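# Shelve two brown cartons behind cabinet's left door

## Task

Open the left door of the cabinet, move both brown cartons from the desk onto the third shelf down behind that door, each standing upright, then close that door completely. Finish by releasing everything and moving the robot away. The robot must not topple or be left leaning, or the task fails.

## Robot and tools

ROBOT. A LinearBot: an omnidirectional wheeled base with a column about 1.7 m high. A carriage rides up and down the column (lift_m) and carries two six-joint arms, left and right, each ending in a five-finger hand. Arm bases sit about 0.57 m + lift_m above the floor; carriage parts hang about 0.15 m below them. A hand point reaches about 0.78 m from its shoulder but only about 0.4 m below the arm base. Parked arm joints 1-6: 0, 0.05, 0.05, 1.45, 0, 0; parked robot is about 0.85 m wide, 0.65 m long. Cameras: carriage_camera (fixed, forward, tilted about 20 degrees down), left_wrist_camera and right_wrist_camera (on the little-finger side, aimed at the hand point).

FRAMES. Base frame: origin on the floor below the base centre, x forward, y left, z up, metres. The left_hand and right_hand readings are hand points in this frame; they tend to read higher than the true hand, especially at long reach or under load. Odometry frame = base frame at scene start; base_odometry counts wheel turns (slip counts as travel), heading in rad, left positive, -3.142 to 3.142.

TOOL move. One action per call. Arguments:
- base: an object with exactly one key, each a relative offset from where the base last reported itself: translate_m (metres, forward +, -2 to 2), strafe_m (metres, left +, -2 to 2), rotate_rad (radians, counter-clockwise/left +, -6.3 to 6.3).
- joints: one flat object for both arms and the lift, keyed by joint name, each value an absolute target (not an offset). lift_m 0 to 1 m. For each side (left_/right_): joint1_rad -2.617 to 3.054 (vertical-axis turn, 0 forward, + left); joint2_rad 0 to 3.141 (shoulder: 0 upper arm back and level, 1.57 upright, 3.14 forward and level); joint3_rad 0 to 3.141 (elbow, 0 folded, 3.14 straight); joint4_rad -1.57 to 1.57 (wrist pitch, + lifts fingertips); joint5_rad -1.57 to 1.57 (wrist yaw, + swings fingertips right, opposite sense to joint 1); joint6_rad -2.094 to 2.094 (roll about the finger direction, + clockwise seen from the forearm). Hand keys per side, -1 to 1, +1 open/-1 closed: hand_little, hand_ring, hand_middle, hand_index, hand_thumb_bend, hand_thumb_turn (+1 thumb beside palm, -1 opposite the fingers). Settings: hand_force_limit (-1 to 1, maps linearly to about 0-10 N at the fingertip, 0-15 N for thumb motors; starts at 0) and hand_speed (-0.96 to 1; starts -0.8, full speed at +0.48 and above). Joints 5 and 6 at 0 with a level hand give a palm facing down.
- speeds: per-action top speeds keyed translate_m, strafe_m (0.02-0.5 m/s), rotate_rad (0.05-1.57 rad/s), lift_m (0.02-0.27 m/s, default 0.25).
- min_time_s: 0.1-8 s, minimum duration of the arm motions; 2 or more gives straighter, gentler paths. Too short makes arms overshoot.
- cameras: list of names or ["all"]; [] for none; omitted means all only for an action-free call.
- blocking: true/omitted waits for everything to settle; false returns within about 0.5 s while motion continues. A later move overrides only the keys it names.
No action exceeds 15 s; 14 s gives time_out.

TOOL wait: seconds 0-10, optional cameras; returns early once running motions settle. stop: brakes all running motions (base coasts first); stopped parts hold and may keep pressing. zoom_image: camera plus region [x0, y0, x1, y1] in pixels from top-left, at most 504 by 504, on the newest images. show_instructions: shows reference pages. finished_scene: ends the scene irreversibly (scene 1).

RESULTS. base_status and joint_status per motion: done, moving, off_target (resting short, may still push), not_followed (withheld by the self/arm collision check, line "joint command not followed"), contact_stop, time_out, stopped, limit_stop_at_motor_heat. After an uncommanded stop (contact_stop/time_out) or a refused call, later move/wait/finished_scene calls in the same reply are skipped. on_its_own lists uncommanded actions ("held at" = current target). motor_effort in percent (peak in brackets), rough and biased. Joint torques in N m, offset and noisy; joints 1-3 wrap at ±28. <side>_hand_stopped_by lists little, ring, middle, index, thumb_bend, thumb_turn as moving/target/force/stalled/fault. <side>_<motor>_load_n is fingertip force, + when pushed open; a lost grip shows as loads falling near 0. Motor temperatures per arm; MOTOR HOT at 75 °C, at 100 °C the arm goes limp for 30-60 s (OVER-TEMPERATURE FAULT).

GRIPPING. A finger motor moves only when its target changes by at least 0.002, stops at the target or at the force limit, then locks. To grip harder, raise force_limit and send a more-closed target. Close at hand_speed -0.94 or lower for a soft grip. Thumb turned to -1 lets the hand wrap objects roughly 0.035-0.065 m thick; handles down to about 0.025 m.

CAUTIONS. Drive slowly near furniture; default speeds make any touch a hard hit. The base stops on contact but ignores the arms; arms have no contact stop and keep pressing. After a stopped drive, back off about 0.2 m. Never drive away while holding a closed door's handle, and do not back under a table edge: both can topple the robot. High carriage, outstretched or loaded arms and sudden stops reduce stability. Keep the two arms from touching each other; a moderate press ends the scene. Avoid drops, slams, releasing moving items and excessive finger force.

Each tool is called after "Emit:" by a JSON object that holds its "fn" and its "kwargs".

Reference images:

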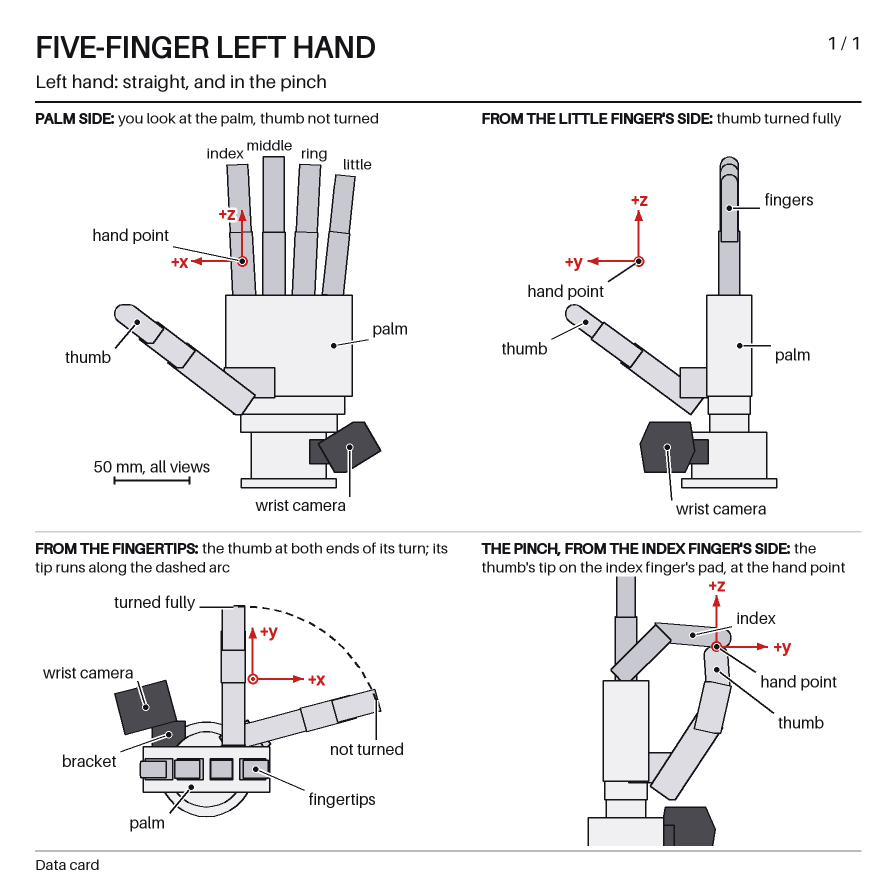

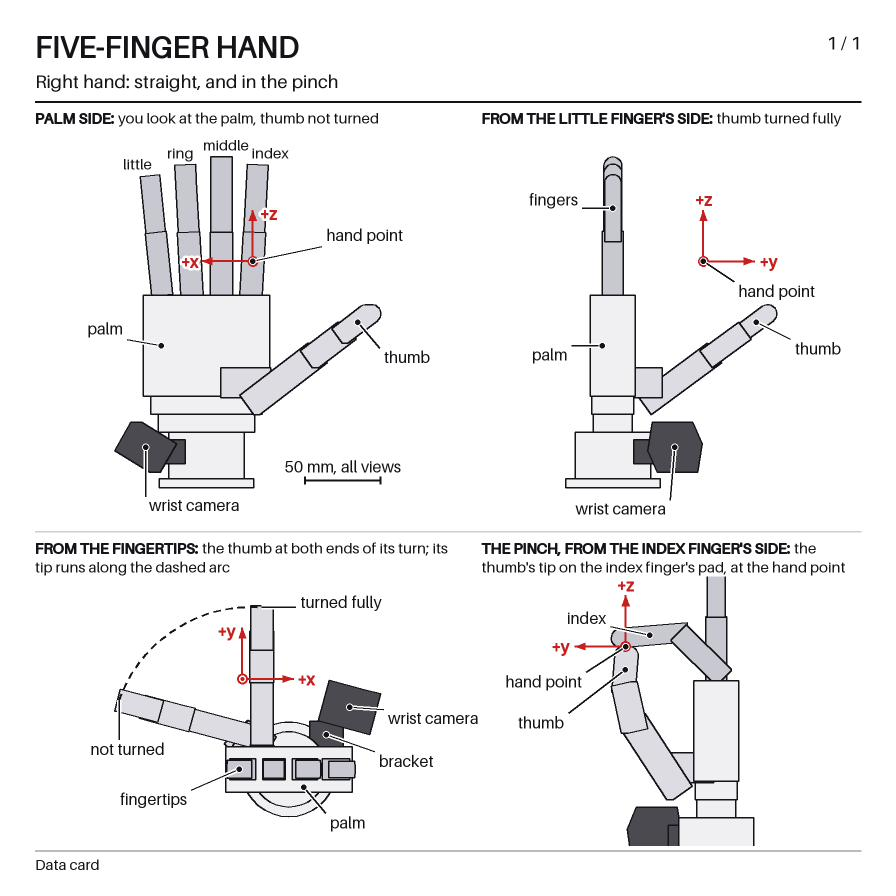

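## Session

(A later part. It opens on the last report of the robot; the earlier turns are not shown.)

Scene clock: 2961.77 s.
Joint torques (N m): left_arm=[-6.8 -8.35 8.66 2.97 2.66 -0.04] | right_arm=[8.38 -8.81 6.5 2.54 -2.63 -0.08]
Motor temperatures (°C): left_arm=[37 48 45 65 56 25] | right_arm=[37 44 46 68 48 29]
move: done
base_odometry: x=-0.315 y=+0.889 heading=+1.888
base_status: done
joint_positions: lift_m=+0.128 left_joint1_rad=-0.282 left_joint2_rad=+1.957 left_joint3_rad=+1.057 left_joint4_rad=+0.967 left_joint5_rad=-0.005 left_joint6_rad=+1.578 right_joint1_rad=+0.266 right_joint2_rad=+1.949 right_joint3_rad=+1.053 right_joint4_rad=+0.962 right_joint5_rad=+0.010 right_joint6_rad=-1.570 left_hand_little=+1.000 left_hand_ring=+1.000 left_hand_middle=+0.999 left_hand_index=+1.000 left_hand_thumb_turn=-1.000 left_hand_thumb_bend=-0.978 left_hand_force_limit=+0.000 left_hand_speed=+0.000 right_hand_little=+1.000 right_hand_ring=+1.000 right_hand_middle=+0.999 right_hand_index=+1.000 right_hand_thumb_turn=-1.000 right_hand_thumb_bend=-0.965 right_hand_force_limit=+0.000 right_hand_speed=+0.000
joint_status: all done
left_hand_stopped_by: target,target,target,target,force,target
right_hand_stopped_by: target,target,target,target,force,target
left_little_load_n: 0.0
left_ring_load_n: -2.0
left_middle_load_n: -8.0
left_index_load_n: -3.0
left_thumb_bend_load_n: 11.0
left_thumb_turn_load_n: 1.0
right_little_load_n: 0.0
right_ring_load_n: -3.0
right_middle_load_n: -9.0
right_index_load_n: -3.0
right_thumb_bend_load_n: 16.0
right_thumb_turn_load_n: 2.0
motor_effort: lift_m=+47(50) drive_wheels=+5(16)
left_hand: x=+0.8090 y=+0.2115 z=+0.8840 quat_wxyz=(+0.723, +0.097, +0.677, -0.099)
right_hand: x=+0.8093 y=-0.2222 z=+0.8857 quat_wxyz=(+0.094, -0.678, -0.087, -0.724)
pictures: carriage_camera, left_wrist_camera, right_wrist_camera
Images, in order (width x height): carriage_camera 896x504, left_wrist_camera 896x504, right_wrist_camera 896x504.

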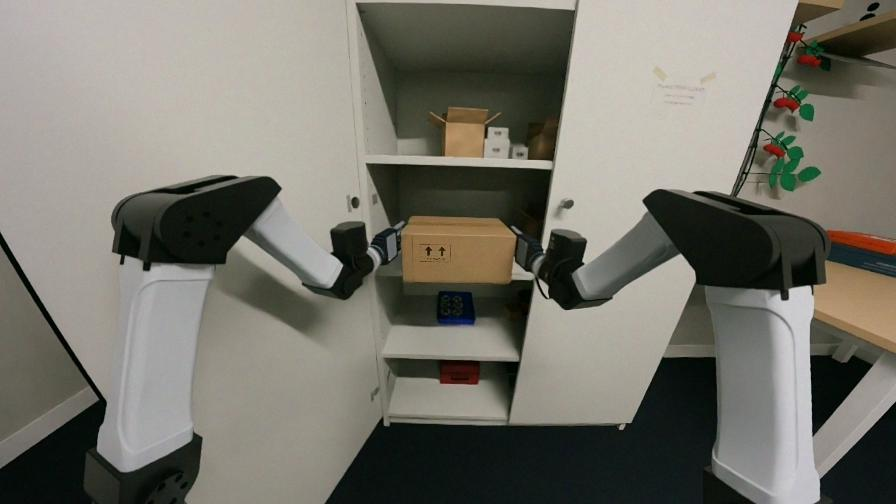

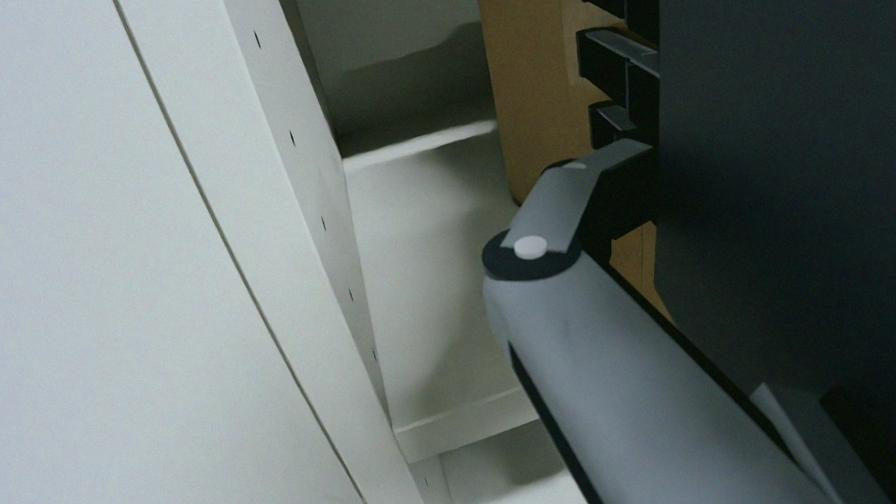

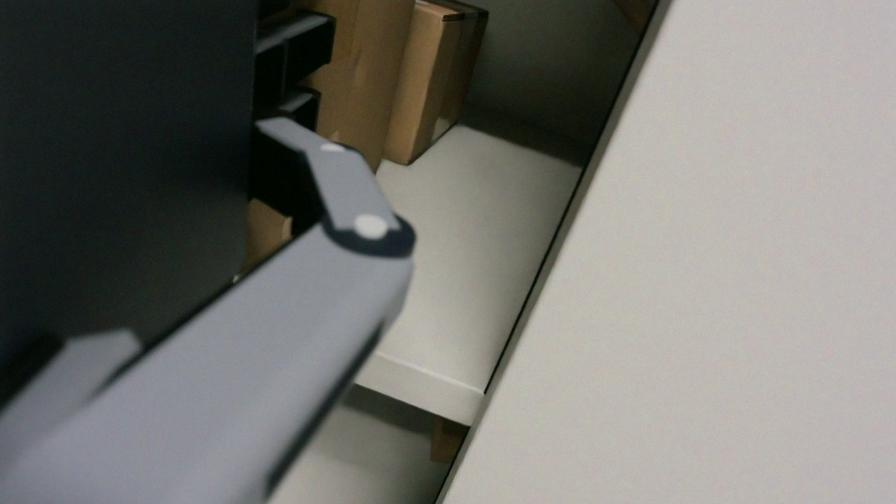

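Emit:
{"fn": "move", "kwargs": {"joints": {"left_joint1_rad": -0.31, "left_joint5_rad": 0.14, "right_joint1_rad": 0.31, "right_joint5_rad": -0.14}, "min_time_s": 2}}

Emit:
{"fn": "move", "kwargs": {"joints": {"left_joint1_rad": -0.24, "left_joint5_rad": 0.0, "right_joint1_rad": 0.24, "right_joint5_rad": 0.0, "left_joint4_rad": 0.96, "right_joint4_rad": 0.96}, "min_time_s": 3, "cameras": ["all"]}}

Emit:
{"fn": "zoom_image", "kwargs": {"camera": "carriage_camera", "region": [340, 130, 580, 400]}}

Scene clock: 2968.87 s.
Joint torques (N m): left_arm=[-2.52 -8.27 8.59 3.01 1.36 -0.05] | right_arm=[3.77 -8.96 6.39 2.52 -1.44 -0.06]
Motor temperatures (°C): left_arm=[37 48 45 65 55 25] | right_arm=[37 44 46 68 48 29]
move: off_target
base_odometry: x=-0.315 y=+0.889 heading=+1.888
base_status: not commanded
joint_positions: lift_m=+0.128 left_joint1_rad=-0.276 left_joint2_rad=+1.957 left_joint3_rad=+1.057 left_joint4_rad=+0.967 left_joint5_rad=-0.012 left_joint6_rad=+1.578 right_joint1_rad=+0.266 right_joint2_rad=+1.949 right_joint3_rad=+1.053 right_joint4_rad=+0.962 right_joint5_rad=+0.019 right_joint6_rad=-1.570 left_hand_little=+1.000 left_hand_ring=+1.000 left_hand_middle=+0.999 left_hand_index=+1.000 left_hand_thumb_turn=-1.000 left_hand_thumb_bend=-0.978 left_hand_force_limit=+0.000 left_hand_speed=+0.000 right_hand_little=+1.000 right_hand_ring=+1.000 right_hand_middle=+0.999 right_hand_index=+1.000 right_hand_thumb_turn=-1.000 right_hand_thumb_bend=-0.965 right_hand_force_limit=+0.000 right_hand_speed=+0.000
joint_status: left_joint1_rad off_target (ended at -0.276, target -0.310); left_joint5_rad off_target (ended at -0.012, target +0.140); right_joint1_rad off_target (ended at +0.266, target +0.310); right_joint5_rad off_target (ended at +0.019, target -0.140)
left_hand_stopped_by: target,target,target,target,force,target
right_hand_stopped_by: target,target,target,target,force,target
left_little_load_n: 0.0
left_ring_load_n: -0.5
left_middle_load_n: -5.5
left_index_load_n: -1.0
left_thumb_bend_load_n: 11.0
left_thumb_turn_load_n: 1.0
right_little_load_n: 0.0
right_ring_load_n: -1.0
right_middle_load_n: -7.0
right_index_load_n: -0.5
right_thumb_bend_load_n: 16.0
right_thumb_turn_load_n: 2.5
motor_effort: lift_m=+47(48) drive_wheels=+5(6)
left_hand: x=+0.8096 y=+0.2166 z=+0.8840 quat_wxyz=(+0.724, +0.092, +0.677, -0.094)
right_hand: x=+0.8093 y=-0.2239 z=+0.8857 quat_wxyz=(+0.091, -0.678, -0.084, -0.725)
pictures: none

Scene clock: 2972.17 s.
Joint torques (N m): left_arm=[0.77 -8.25 8.73 2.4 -0.16 -0.05] | right_arm=[-0.65 -8.96 6.53 2.03 -0.05 -0.07]
Motor temperatures (°C): left_arm=[37 48 45 64 54 25] | right_arm=[37 44 46 67 47 29]
move: done
base_odometry: x=-0.315 y=+0.889 heading=+1.888
base_status: not commanded
joint_positions: lift_m=+0.128 left_joint1_rad=-0.245 left_joint2_rad=+1.957 left_joint3_rad=+1.057 left_joint4_rad=+0.963 left_joint5_rad=+0.008 left_joint6_rad=+1.577 right_joint1_rad=+0.247 right_joint2_rad=+1.949 right_joint3_rad=+1.053 right_joint4_rad=+0.958 right_joint5_rad=+0.004 right_joint6_rad=-1.570 left_hand_little=+1.000 left_hand_ring=+1.000 left_hand_middle=+1.000 left_hand_index=+1.000 left_hand_thumb_turn=-1.000 left_hand_thumb_bend=-0.978 left_hand_force_limit=+0.000 left_hand_speed=+0.000 right_hand_little=+1.000 right_hand_ring=+1.000 right_hand_middle=+1.000 right_hand_index=+1.000 right_hand_thumb_turn=-1.000 right_hand_thumb_bend=-0.965 right_hand_force_limit=+0.000 right_hand_speed=+0.000
joint_status: all done
left_hand_stopped_by: target,target,target,target,force,target
right_hand_stopped_by: target,target,target,target,force,target
left_little_load_n: 0.0
left_ring_load_n: 0.0
left_middle_load_n: 0.0
left_index_load_n: 0.0
left_thumb_bend_load_n: 10.5
left_thumb_turn_load_n: 1.0
right_little_load_n: 0.0
right_ring_load_n: 0.0
right_middle_load_n: 0.0
right_index_load_n: 0.0
right_thumb_bend_load_n: 16.0
right_thumb_turn_load_n: 2.5
motor_effort: lift_m=+46(47) drive_wheels=+4(6)
left_hand: x=+0.8127 y=+0.2309 z=+0.8831 quat_wxyz=(+0.723, +0.089, +0.679, -0.090)
right_hand: x=+0.8111 y=-0.2321 z=+0.8848 quat_wxyz=(+0.089, -0.680, -0.083, -0.724)
pictures: carriage_camera, left_wrist_camera, right_wrist_camera
Images, in order (width x height): carriage_camera 896x504, left_wrist_camera 896x504, right_wrist_camera 896x504.

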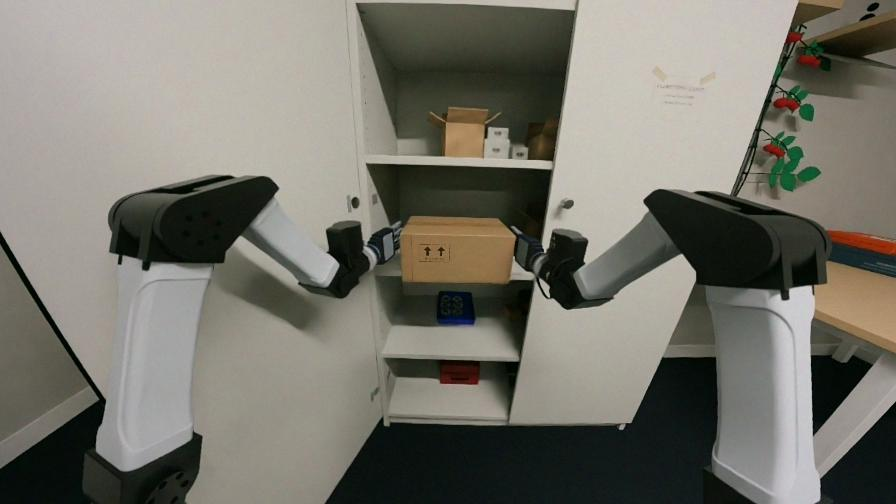

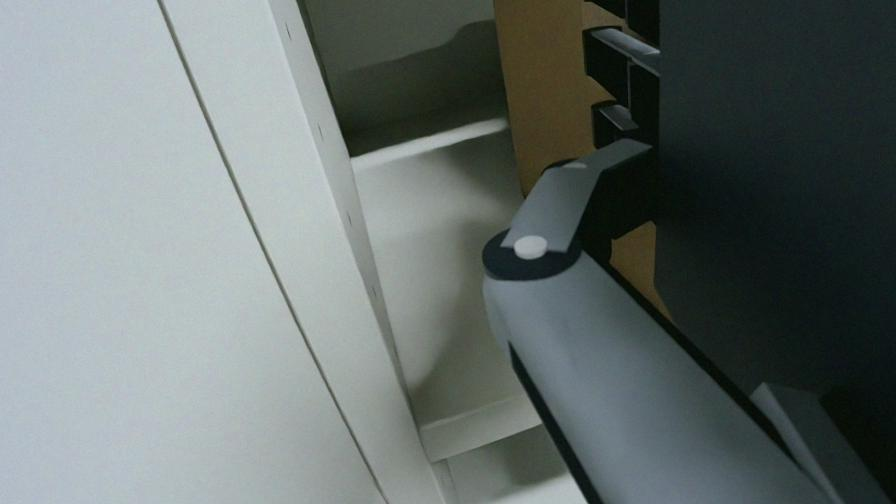

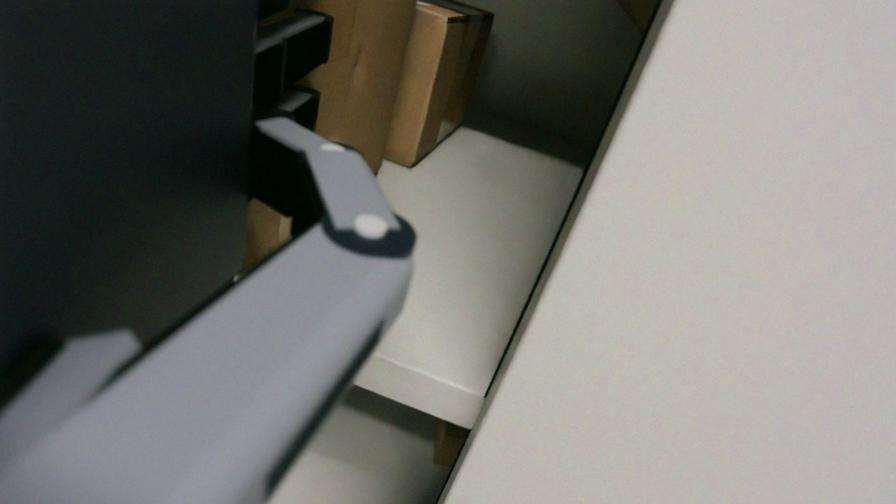

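Scaled by 1.867 from the camera's image (finer frame: 1280x720).

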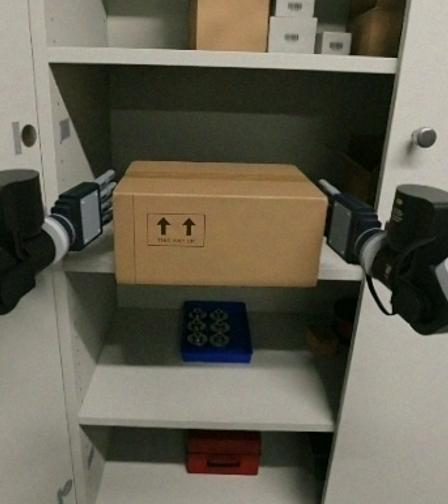

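Emit:
{"fn": "move", "kwargs": {"base": {"translate_m": -0.2}, "speeds": {"translate_m": 0.06}}}

Emit:
{"fn": "move", "kwargs": {"joints": {"left_joint1_rad": -0.5, "left_joint5_rad": -0.5, "right_joint1_rad": 0.5, "right_joint5_rad": 0.5, "lift_m": 0.08}, "min_time_s": 3, "cameras": ["all"]}}

Emit:
{"fn": "zoom_image", "kwargs": {"camera": "carriage_camera", "region": [340, 100, 580, 370]}}

Scene clock: 2984.80 s.
Joint torques (N m): left_arm=[0.51 -8.64 8.72 2.45 -0.12 -0.08] | right_arm=[-0.65 -9.11 6.34 2.03 -0.04 -0.06]
Motor temperatures (°C): left_arm=[35 48 45 61 50 25] | right_arm=[35 44 46 65 43 29]
move: done
base_odometry: x=-0.253 y=+0.699 heading=+1.888
base_status: done
joint_positions: lift_m=+0.128 left_joint1_rad=-0.242 left_joint2_rad=+1.957 left_joint3_rad=+1.057 left_joint4_rad=+0.959 left_joint5_rad=+0.006 left_joint6_rad=+1.577 right_joint1_rad=+0.246 right_joint2_rad=+1.949 right_joint3_rad=+1.053 right_joint4_rad=+0.956 right_joint5_rad=+0.004 right_joint6_rad=-1.570 left_hand_little=+1.000 left_hand_ring=+1.000 left_hand_middle=+1.000 left_hand_index=+1.000 left_hand_thumb_turn=-1.000 left_hand_thumb_bend=-0.978 left_hand_force_limit=+0.000 left_hand_speed=+0.000 right_hand_little=+1.000 right_hand_ring=+1.000 right_hand_middle=+1.000 right_hand_index=+1.000 right_hand_thumb_turn=-1.000 right_hand_thumb_bend=-0.965 right_hand_force_limit=+0.000 right_hand_speed=+0.000
joint_status: not commanded
left_hand_stopped_by: target,target,target,target,force,target
right_hand_stopped_by: target,target,target,target,force,target
left_little_load_n: 0.0
left_ring_load_n: 0.0
left_middle_load_n: 0.0
left_index_load_n: 0.0
left_thumb_bend_load_n: 11.0
left_thumb_turn_load_n: 1.0
right_little_load_n: 0.0
right_ring_load_n: 0.0
right_middle_load_n: 0.0
right_index_load_n: 0.5
right_thumb_bend_load_n: 16.0
right_thumb_turn_load_n: 2.5
motor_effort: lift_m=+46(47) drive_wheels=+0(17)
left_hand: x=+0.8128 y=+0.2329 z=+0.8820 quat_wxyz=(+0.722, +0.087, +0.681, -0.088)
right_hand: x=+0.8111 y=-0.2328 z=+0.8842 quat_wxyz=(+0.088, -0.680, -0.082, -0.723)
pictures: none

Scene clock: 2988.10 s.
Joint torques (N m): left_arm=[-0.03 -8.43 8.59 2.36 -0.1 -0.11] | right_arm=[0.44 -8.88 6.24 1.96 0.13 -0.05]
Motor temperatures (°C): left_arm=[35 48 45 61 49 25] | right_arm=[35 44 46 64 43 29]
move: done
base_odometry: x=-0.253 y=+0.699 heading=+1.888
base_status: not commanded
joint_positions: lift_m=+0.080 left_joint1_rad=-0.495 left_joint2_rad=+1.957 left_joint3_rad=+1.057 left_joint4_rad=+0.954 left_joint5_rad=-0.491 left_joint6_rad=+1.576 right_joint1_rad=+0.493 right_joint2_rad=+1.949 right_joint3_rad=+1.055 right_joint4_rad=+0.950 right_joint5_rad=+0.483 right_joint6_rad=-1.570 left_hand_little=+1.000 left_hand_ring=+1.000 left_hand_middle=+1.000 left_hand_index=+1.000 left_hand_thumb_turn=-1.000 left_hand_thumb_bend=-0.978 left_hand_force_limit=+0.000 left_hand_speed=+0.000 right_hand_little=+1.000 right_hand_ring=+1.000 right_hand_middle=+1.000 right_hand_index=+1.000 right_hand_thumb_turn=-1.000 right_hand_thumb_bend=-0.965 right_hand_force_limit=+0.000 right_hand_speed=+0.000
joint_status: all done
left_hand_stopped_by: target,target,target,target,force,target
right_hand_stopped_by: target,target,target,target,force,target
left_little_load_n: 0.0
left_ring_load_n: 0.0
left_middle_load_n: 0.0
left_index_load_n: 0.0
left_thumb_bend_load_n: 10.5
left_thumb_turn_load_n: 1.0
right_little_load_n: 0.0
right_ring_load_n: -0.5
right_middle_load_n: 0.0
right_index_load_n: 0.0
right_thumb_bend_load_n: 16.0
right_thumb_turn_load_n: 2.5
motor_effort: lift_m=+45(46) drive_wheels=-1(2)
left_hand: x=+0.7684 y=+0.1887 z=+0.8303 quat_wxyz=(+0.724, -0.006, +0.690, -0.008)
right_hand: x=+0.7681 y=-0.1887 z=+0.8324 quat_wxyz=(+0.013, -0.689, +0.006, -0.724)
pictures: carriage_camera, left_wrist_camera, right_wrist_camera
Images, in order (width x height): carriage_camera 896x504, left_wrist_camera 896x504, right_wrist_camera 896x504.

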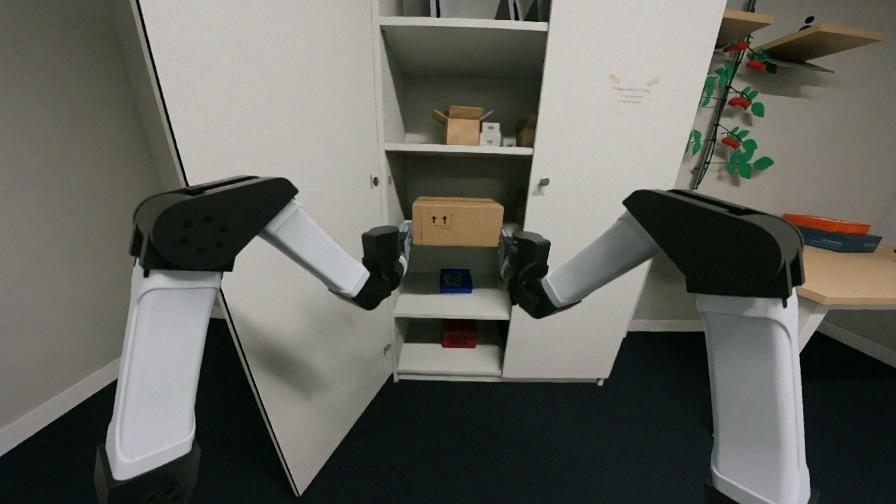

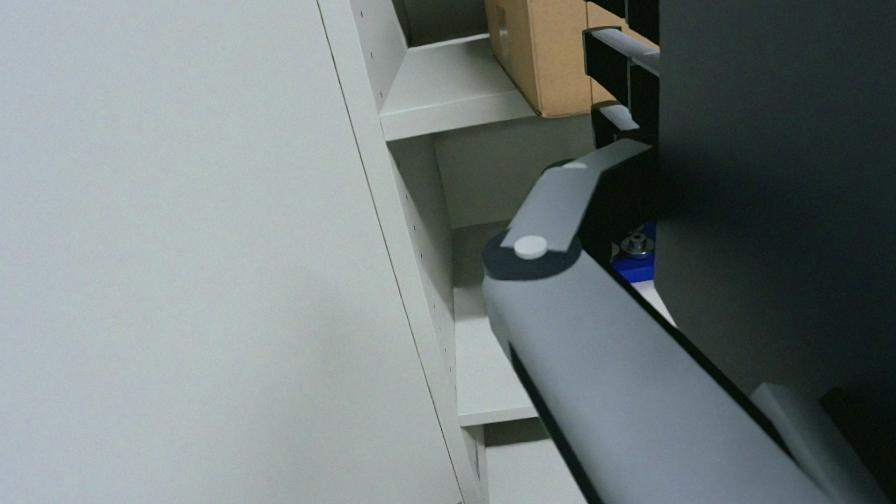

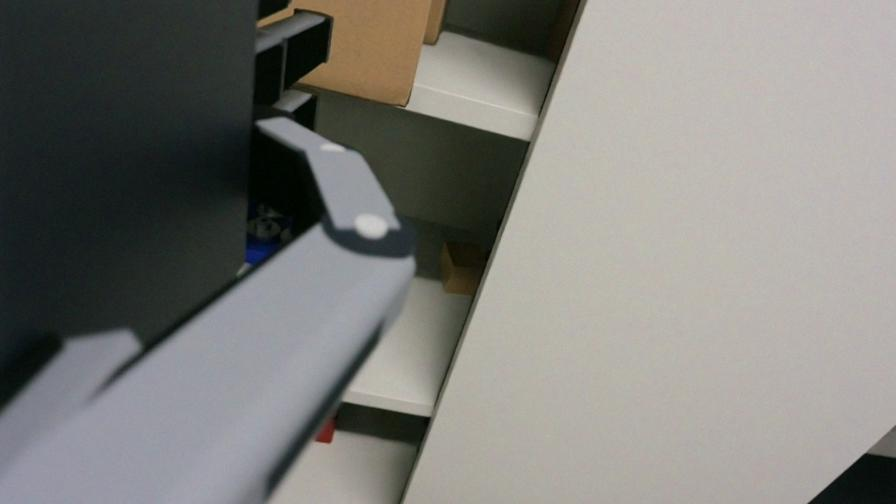

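Scaled by 1.867 from the camera's image (finer frame: 1280x720).

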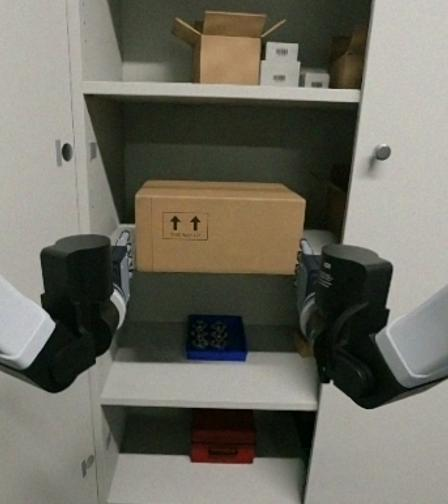

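Emit:
{"fn": "move", "kwargs": {"joints": {"left_joint1_rad": -0.535, "left_joint5_rad": -0.535, "right_joint1_rad": 0.535, "right_joint5_rad": 0.535}, "min_time_s": 1}}

Emit:
{"fn": "move", "kwargs": {"base": {"translate_m": 0.1}, "speeds": {"translate_m": 0.04}, "cameras": ["all"]}}

Emit:
{"fn": "zoom_image", "kwargs": {"camera": "carriage_camera", "region": [340, 100, 580, 370]}}

Scene clock: 2993.97 s.
Joint torques (N m): left_arm=[-0.06 -8.21 8.58 2.39 -0.11 -0.07] | right_arm=[0.38 -8.81 6.31 1.94 0.11 -0.06]
Motor temperatures (°C): left_arm=[34 48 45 61 47 25] | right_arm=[34 44 46 62 42 29]
move: done
base_odometry: x=-0.253 y=+0.699 heading=+1.888
base_status: not commanded
joint_positions: lift_m=+0.080 left_joint1_rad=-0.531 left_joint2_rad=+1.957 left_joint3_rad=+1.057 left_joint4_rad=+0.954 left_joint5_rad=-0.527 left_joint6_rad=+1.576 right_joint1_rad=+0.529 right_joint2_rad=+1.949 right_joint3_rad=+1.055 right_joint4_rad=+0.950 right_joint5_rad=+0.518 right_joint6_rad=-1.570 left_hand_little=+1.000 left_hand_ring=+1.000 left_hand_middle=+1.000 left_hand_index=+1.000 left_hand_thumb_turn=-1.000 left_hand_thumb_bend=-0.978 left_hand_force_limit=+0.000 left_hand_speed=+0.000 right_hand_little=+1.000 right_hand_ring=+1.000 right_hand_middle=+1.000 right_hand_index=+1.000 right_hand_thumb_turn=-1.000 right_hand_thumb_bend=-0.965 right_hand_force_limit=+0.000 right_hand_speed=+0.000
joint_status: all done
left_hand_stopped_by: target,target,target,target,force,target
right_hand_stopped_by: target,target,target,target,force,target
left_little_load_n: 0.0
left_ring_load_n: 0.5
left_middle_load_n: 0.0
left_index_load_n: 0.0
left_thumb_bend_load_n: 10.5
left_thumb_turn_load_n: 1.0
right_little_load_n: 0.0
right_ring_load_n: 0.0
right_middle_load_n: 0.0
right_index_load_n: 0.0
right_thumb_bend_load_n: 16.0
right_thumb_turn_load_n: 2.5
motor_effort: lift_m=+44(46) drive_wheels=-2(2)
left_hand: x=+0.7616 y=+0.1765 z=+0.8300 quat_wxyz=(+0.723, -0.006, +0.690, -0.009)
right_hand: x=+0.7612 y=-0.1761 z=+0.8321 quat_wxyz=(+0.014, -0.690, +0.006, -0.724)
pictures: none

Scene clock: 2996.93 s.
Joint torques (N m): left_arm=[-0.17 -8.16 8.57 2.33 -0.14 -0.05] | right_arm=[0.2 -9.05 6.26 1.93 0.08 -0.07]
Motor temperatures (°C): left_arm=[34 48 45 61 46 25] | right_arm=[34 44 45 62 41 29]
move: done
base_odometry: x=-0.284 y=+0.794 heading=+1.889
base_status: done
joint_positions: lift_m=+0.080 left_joint1_rad=-0.532 left_joint2_rad=+1.957 left_joint3_rad=+1.057 left_joint4_rad=+0.957 left_joint5_rad=-0.528 left_joint6_rad=+1.576 right_joint1_rad=+0.531 right_joint2_rad=+1.949 right_joint3_rad=+1.055 right_joint4_rad=+0.952 right_joint5_rad=+0.522 right_joint6_rad=-1.570 left_hand_little=+1.000 left_hand_ring=+1.000 left_hand_middle=+1.000 left_hand_index=+1.000 left_hand_thumb_turn=-1.000 left_hand_thumb_bend=-0.978 left_hand_force_limit=+0.000 left_hand_speed=+0.000 right_hand_little=+1.000 right_hand_ring=+1.000 right_hand_middle=+1.000 right_hand_index=+1.000 right_hand_thumb_turn=-1.000 right_hand_thumb_bend=-0.965 right_hand_force_limit=+0.000 right_hand_speed=+0.000
joint_status: not commanded
left_hand_stopped_by: target,target,target,target,force,target
right_hand_stopped_by: target,target,target,target,force,target
left_little_load_n: 0.0
left_ring_load_n: 0.0
left_middle_load_n: 0.0
left_index_load_n: 0.0
left_thumb_bend_load_n: 10.5
left_thumb_turn_load_n: 1.0
right_little_load_n: 0.0
right_ring_load_n: 0.0
right_middle_load_n: 0.0
right_index_load_n: 0.0
right_thumb_bend_load_n: 16.0
right_thumb_turn_load_n: 2.0
motor_effort: lift_m=+44(46) drive_wheels=+9(14)
left_hand: x=+0.7614 y=+0.1764 z=+0.8305 quat_wxyz=(+0.724, -0.007, +0.690, -0.009)
right_hand: x=+0.7608 y=-0.1757 z=+0.8325 quat_wxyz=(+0.014, -0.689, +0.007, -0.724)
pictures: carriage_camera, left_wrist_camera, right_wrist_camera
Images, in order (width x height): carriage_camera 896x504, left_wrist_camera 896x504, right_wrist_camera 896x504.

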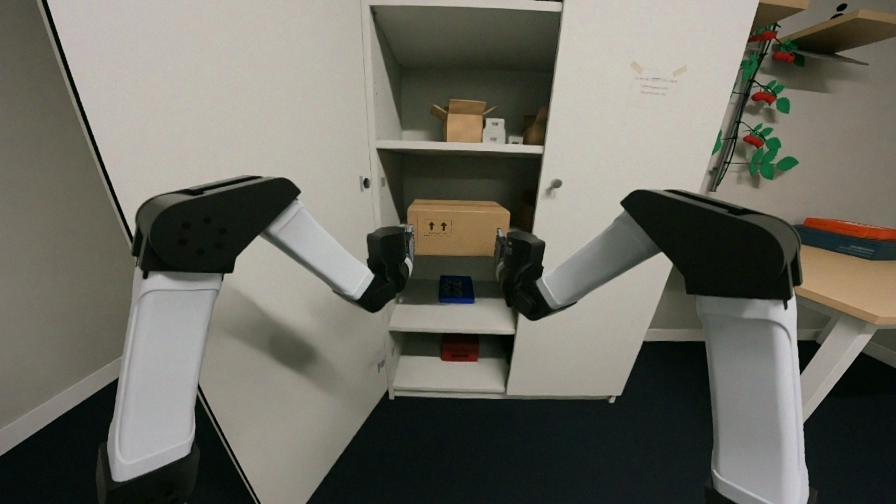

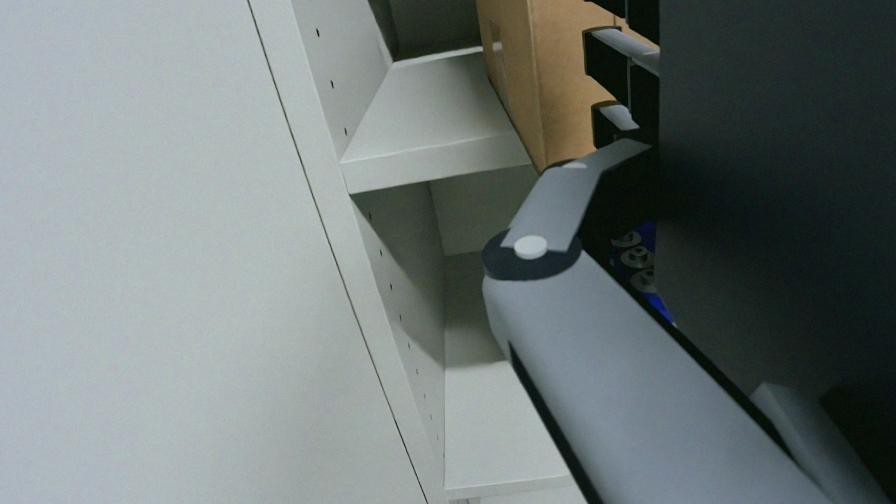

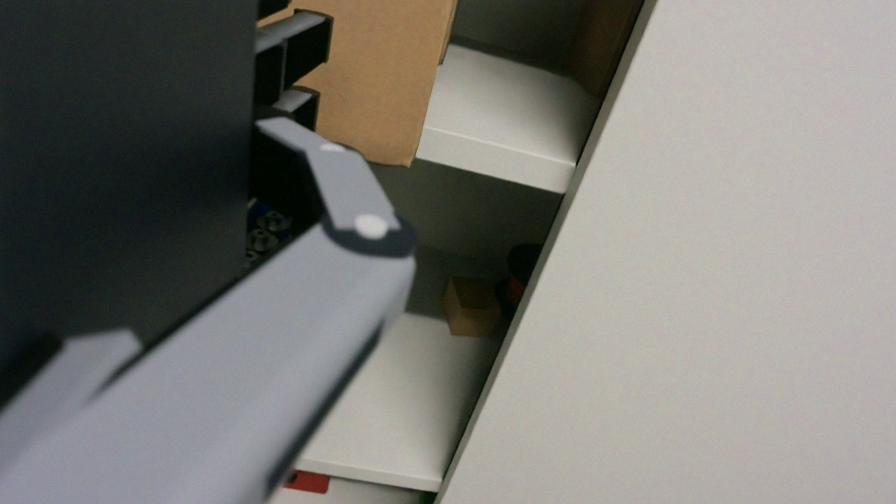

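Scaled by 1.867 from the camera's image (finer frame: 1280x720).

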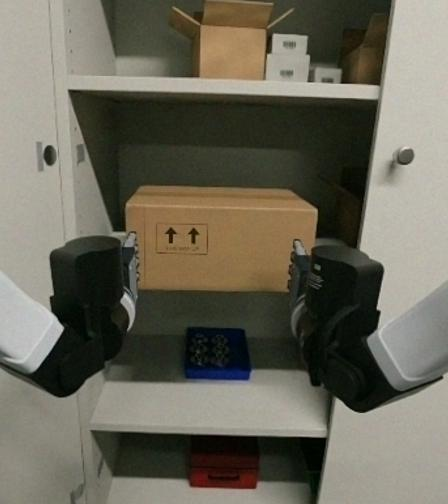

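Emit:
{"fn": "move", "kwargs": {"base": {"translate_m": 0.04}, "speeds": {"translate_m": 0.03}, "cameras": ["all"]}}

Emit:
{"fn": "zoom_image", "kwargs": {"camera": "carriage_camera", "region": [340, 130, 580, 330]}}

Scene clock: 3002.20 s.
Joint torques (N m): left_arm=[0.06 -8.05 8.47 2.41 0 -0.05] | right_arm=[0.23 -8.8 6.37 1.92 0.06 -0.08]
Motor temperatures (°C): left_arm=[34 48 46 60 45 25] | right_arm=[34 44 45 61 40 29]
move: done
base_odometry: x=-0.296 y=+0.832 heading=+1.889
base_status: done
joint_positions: lift_m=+0.080 left_joint1_rad=-0.532 left_joint2_rad=+1.957 left_joint3_rad=+1.057 left_joint4_rad=+0.958 left_joint5_rad=-0.539 left_joint6_rad=+1.576 right_joint1_rad=+0.532 right_joint2_rad=+1.949 right_joint3_rad=+1.055 right_joint4_rad=+0.954 right_joint5_rad=+0.523 right_joint6_rad=-1.570 left_hand_little=+1.000 left_hand_ring=+1.000 left_hand_middle=+1.000 left_hand_index=+1.000 left_hand_thumb_turn=-1.000 left_hand_thumb_bend=-0.978 left_hand_force_limit=+0.000 left_hand_speed=+0.000 right_hand_little=+1.000 right_hand_ring=+1.000 right_hand_middle=+1.000 right_hand_index=+1.000 right_hand_thumb_turn=-1.000 right_hand_thumb_bend=-0.965 right_hand_force_limit=+0.000 right_hand_speed=+0.000
joint_status: not commanded
left_hand_stopped_by: target,target,target,target,force,target
right_hand_stopped_by: target,target,target,target,force,target
left_little_load_n: 0.0
left_ring_load_n: 0.0
left_middle_load_n: 0.0
left_index_load_n: 0.0
left_thumb_bend_load_n: 10.5
left_thumb_turn_load_n: 1.0
right_little_load_n: 0.0
right_ring_load_n: 0.0
right_middle_load_n: 0.0
right_index_load_n: 0.0
right_thumb_bend_load_n: 16.0
right_thumb_turn_load_n: 2.0
motor_effort: lift_m=+44(46) drive_wheels=+5(14)
left_hand: x=+0.7607 y=+0.1783 z=+0.8307 quat_wxyz=(+0.724, -0.011, +0.689, -0.006)
right_hand: x=+0.7607 y=-0.1758 z=+0.8330 quat_wxyz=(+0.014, -0.688, +0.008, -0.725)
pictures: carriage_camera, left_wrist_camera, right_wrist_camera
Images, in order (width x height): carriage_camera 896x504, left_wrist_camera 896x504, right_wrist_camera 896x504.

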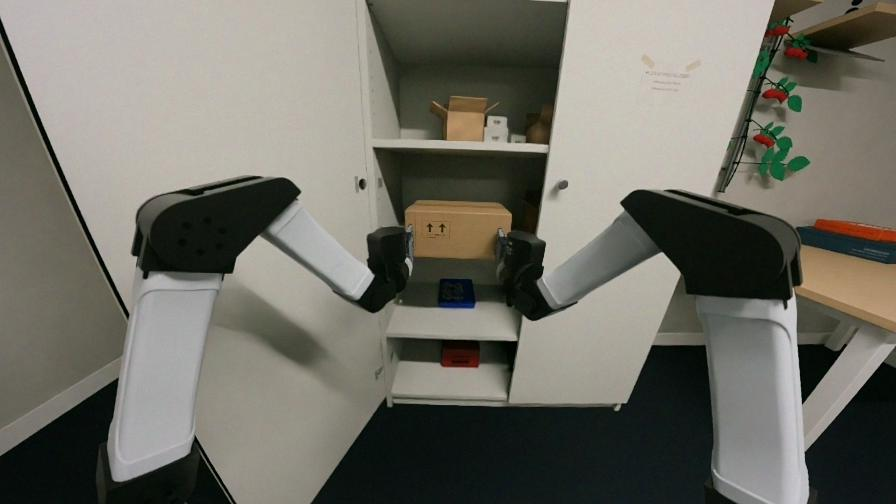

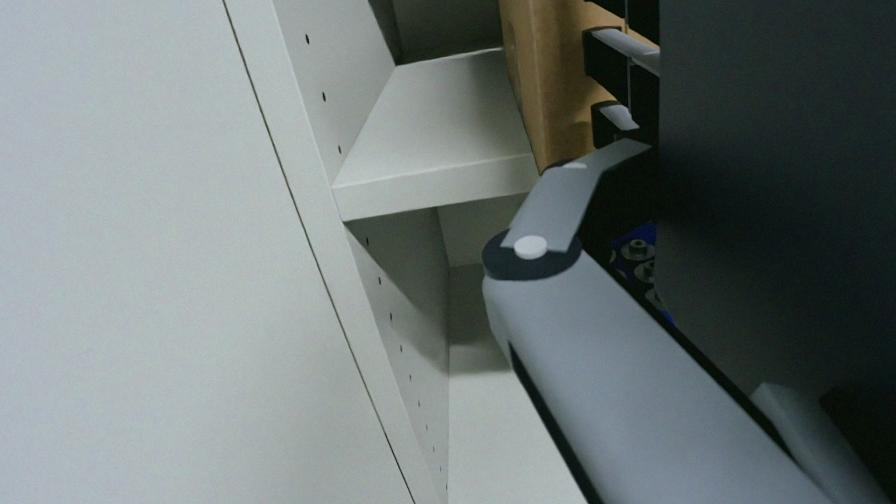

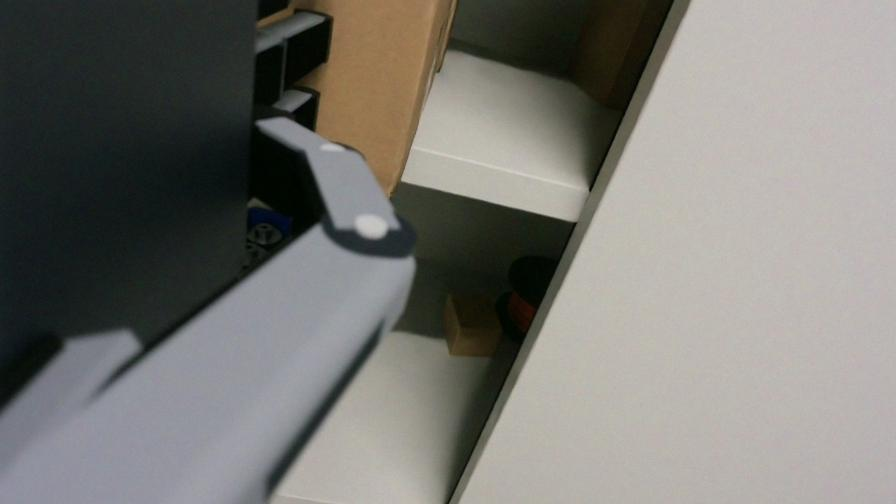

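Scaled by 2.100 from the camera's image (finer frame: 1280x720).

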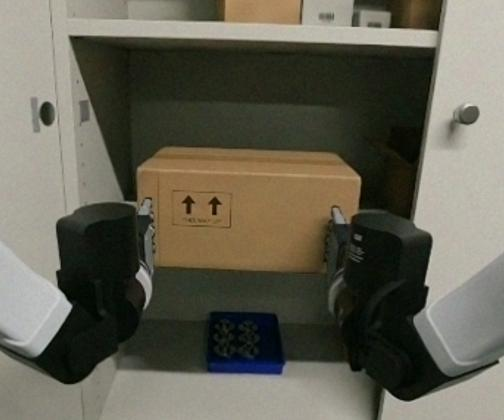

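Emit:
{"fn": "move", "kwargs": {"base": {"translate_m": 0.025}, "speeds": {"translate_m": 0.03}, "cameras": ["all"]}}

Emit:
{"fn": "zoom_image", "kwargs": {"camera": "carriage_camera", "region": [340, 130, 580, 330]}}

Scene clock: 3006.40 s.
Joint torques (N m): left_arm=[0.1 -8.06 8.31 2.24 0.02 -0.06] | right_arm=[0.03 -8.96 6.24 1.91 0 -0.06]
Motor temperatures (°C): left_arm=[34 48 46 59 45 25] | right_arm=[33 44 45 60 40 29]
move: done
base_odometry: x=-0.304 y=+0.855 heading=+1.890
base_status: done
joint_positions: lift_m=+0.080 left_joint1_rad=-0.532 left_joint2_rad=+1.957 left_joint3_rad=+1.057 left_joint4_rad=+0.959 left_joint5_rad=-0.540 left_joint6_rad=+1.576 right_joint1_rad=+0.532 right_joint2_rad=+1.949 right_joint3_rad=+1.055 right_joint4_rad=+0.954 right_joint5_rad=+0.530 right_joint6_rad=-1.570 left_hand_little=+1.000 left_hand_ring=+1.000 left_hand_middle=+1.000 left_hand_index=+1.000 left_hand_thumb_turn=-1.000 left_hand_thumb_bend=-0.978 left_hand_force_limit=+0.000 left_hand_speed=+0.000 right_hand_little=+1.000 right_hand_ring=+1.000 right_hand_middle=+1.000 right_hand_index=+1.000 right_hand_thumb_turn=-1.000 right_hand_thumb_bend=-0.965 right_hand_force_limit=+0.000 right_hand_speed=+0.000
joint_status: not commanded
left_hand_stopped_by: target,target,target,target,force,target
right_hand_stopped_by: target,target,target,target,force,target
left_little_load_n: 0.0
left_ring_load_n: 0.0
left_middle_load_n: 0.0
left_index_load_n: 0.0
left_thumb_bend_load_n: 10.5
left_thumb_turn_load_n: 1.0
right_little_load_n: 0.0
right_ring_load_n: 0.0
right_middle_load_n: 0.0
right_index_load_n: 0.0
right_thumb_bend_load_n: 16.0
right_thumb_turn_load_n: 2.0
motor_effort: lift_m=+44(46) drive_wheels=-6(15)
left_hand: x=+0.7607 y=+0.1786 z=+0.8309 quat_wxyz=(+0.725, -0.012, +0.689, -0.006)
right_hand: x=+0.7603 y=-0.1771 z=+0.8329 quat_wxyz=(+0.012, -0.689, +0.010, -0.725)
pictures: carriage_camera, left_wrist_camera, right_wrist_camera
Images, in order (width x height): carriage_camera 896x504, left_wrist_camera 896x504, right_wrist_camera 896x504.

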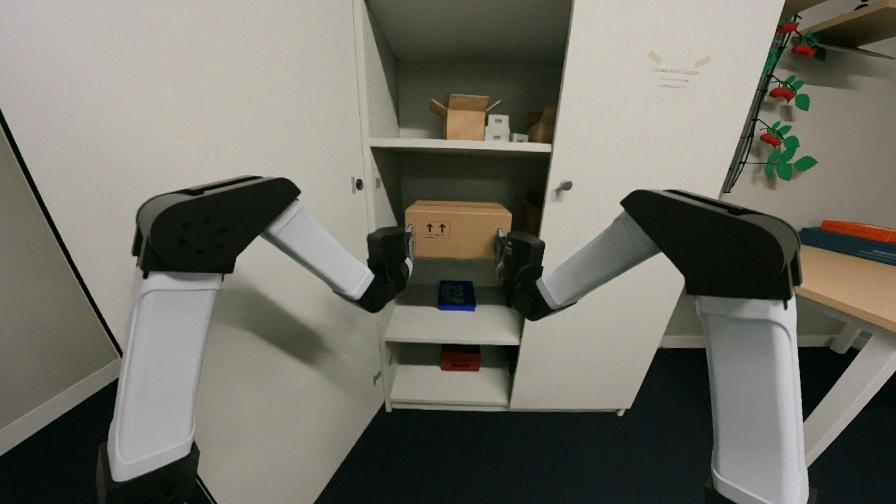

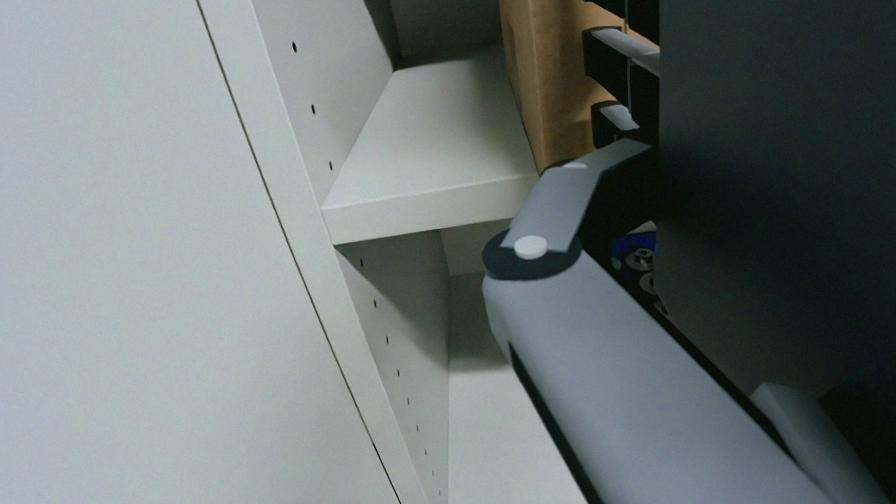

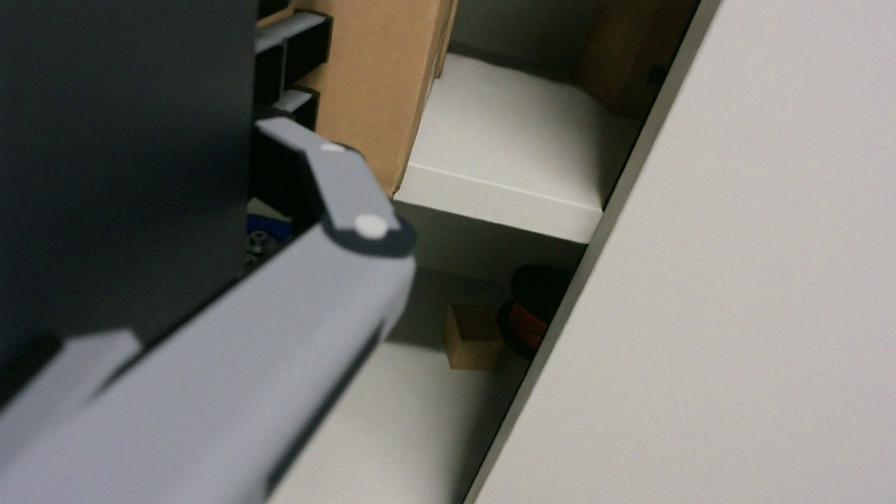

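Scaled by 2.100 from the camera's image (finer frame: 1280x720).

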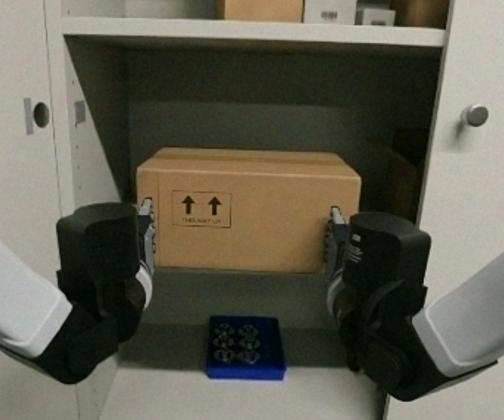

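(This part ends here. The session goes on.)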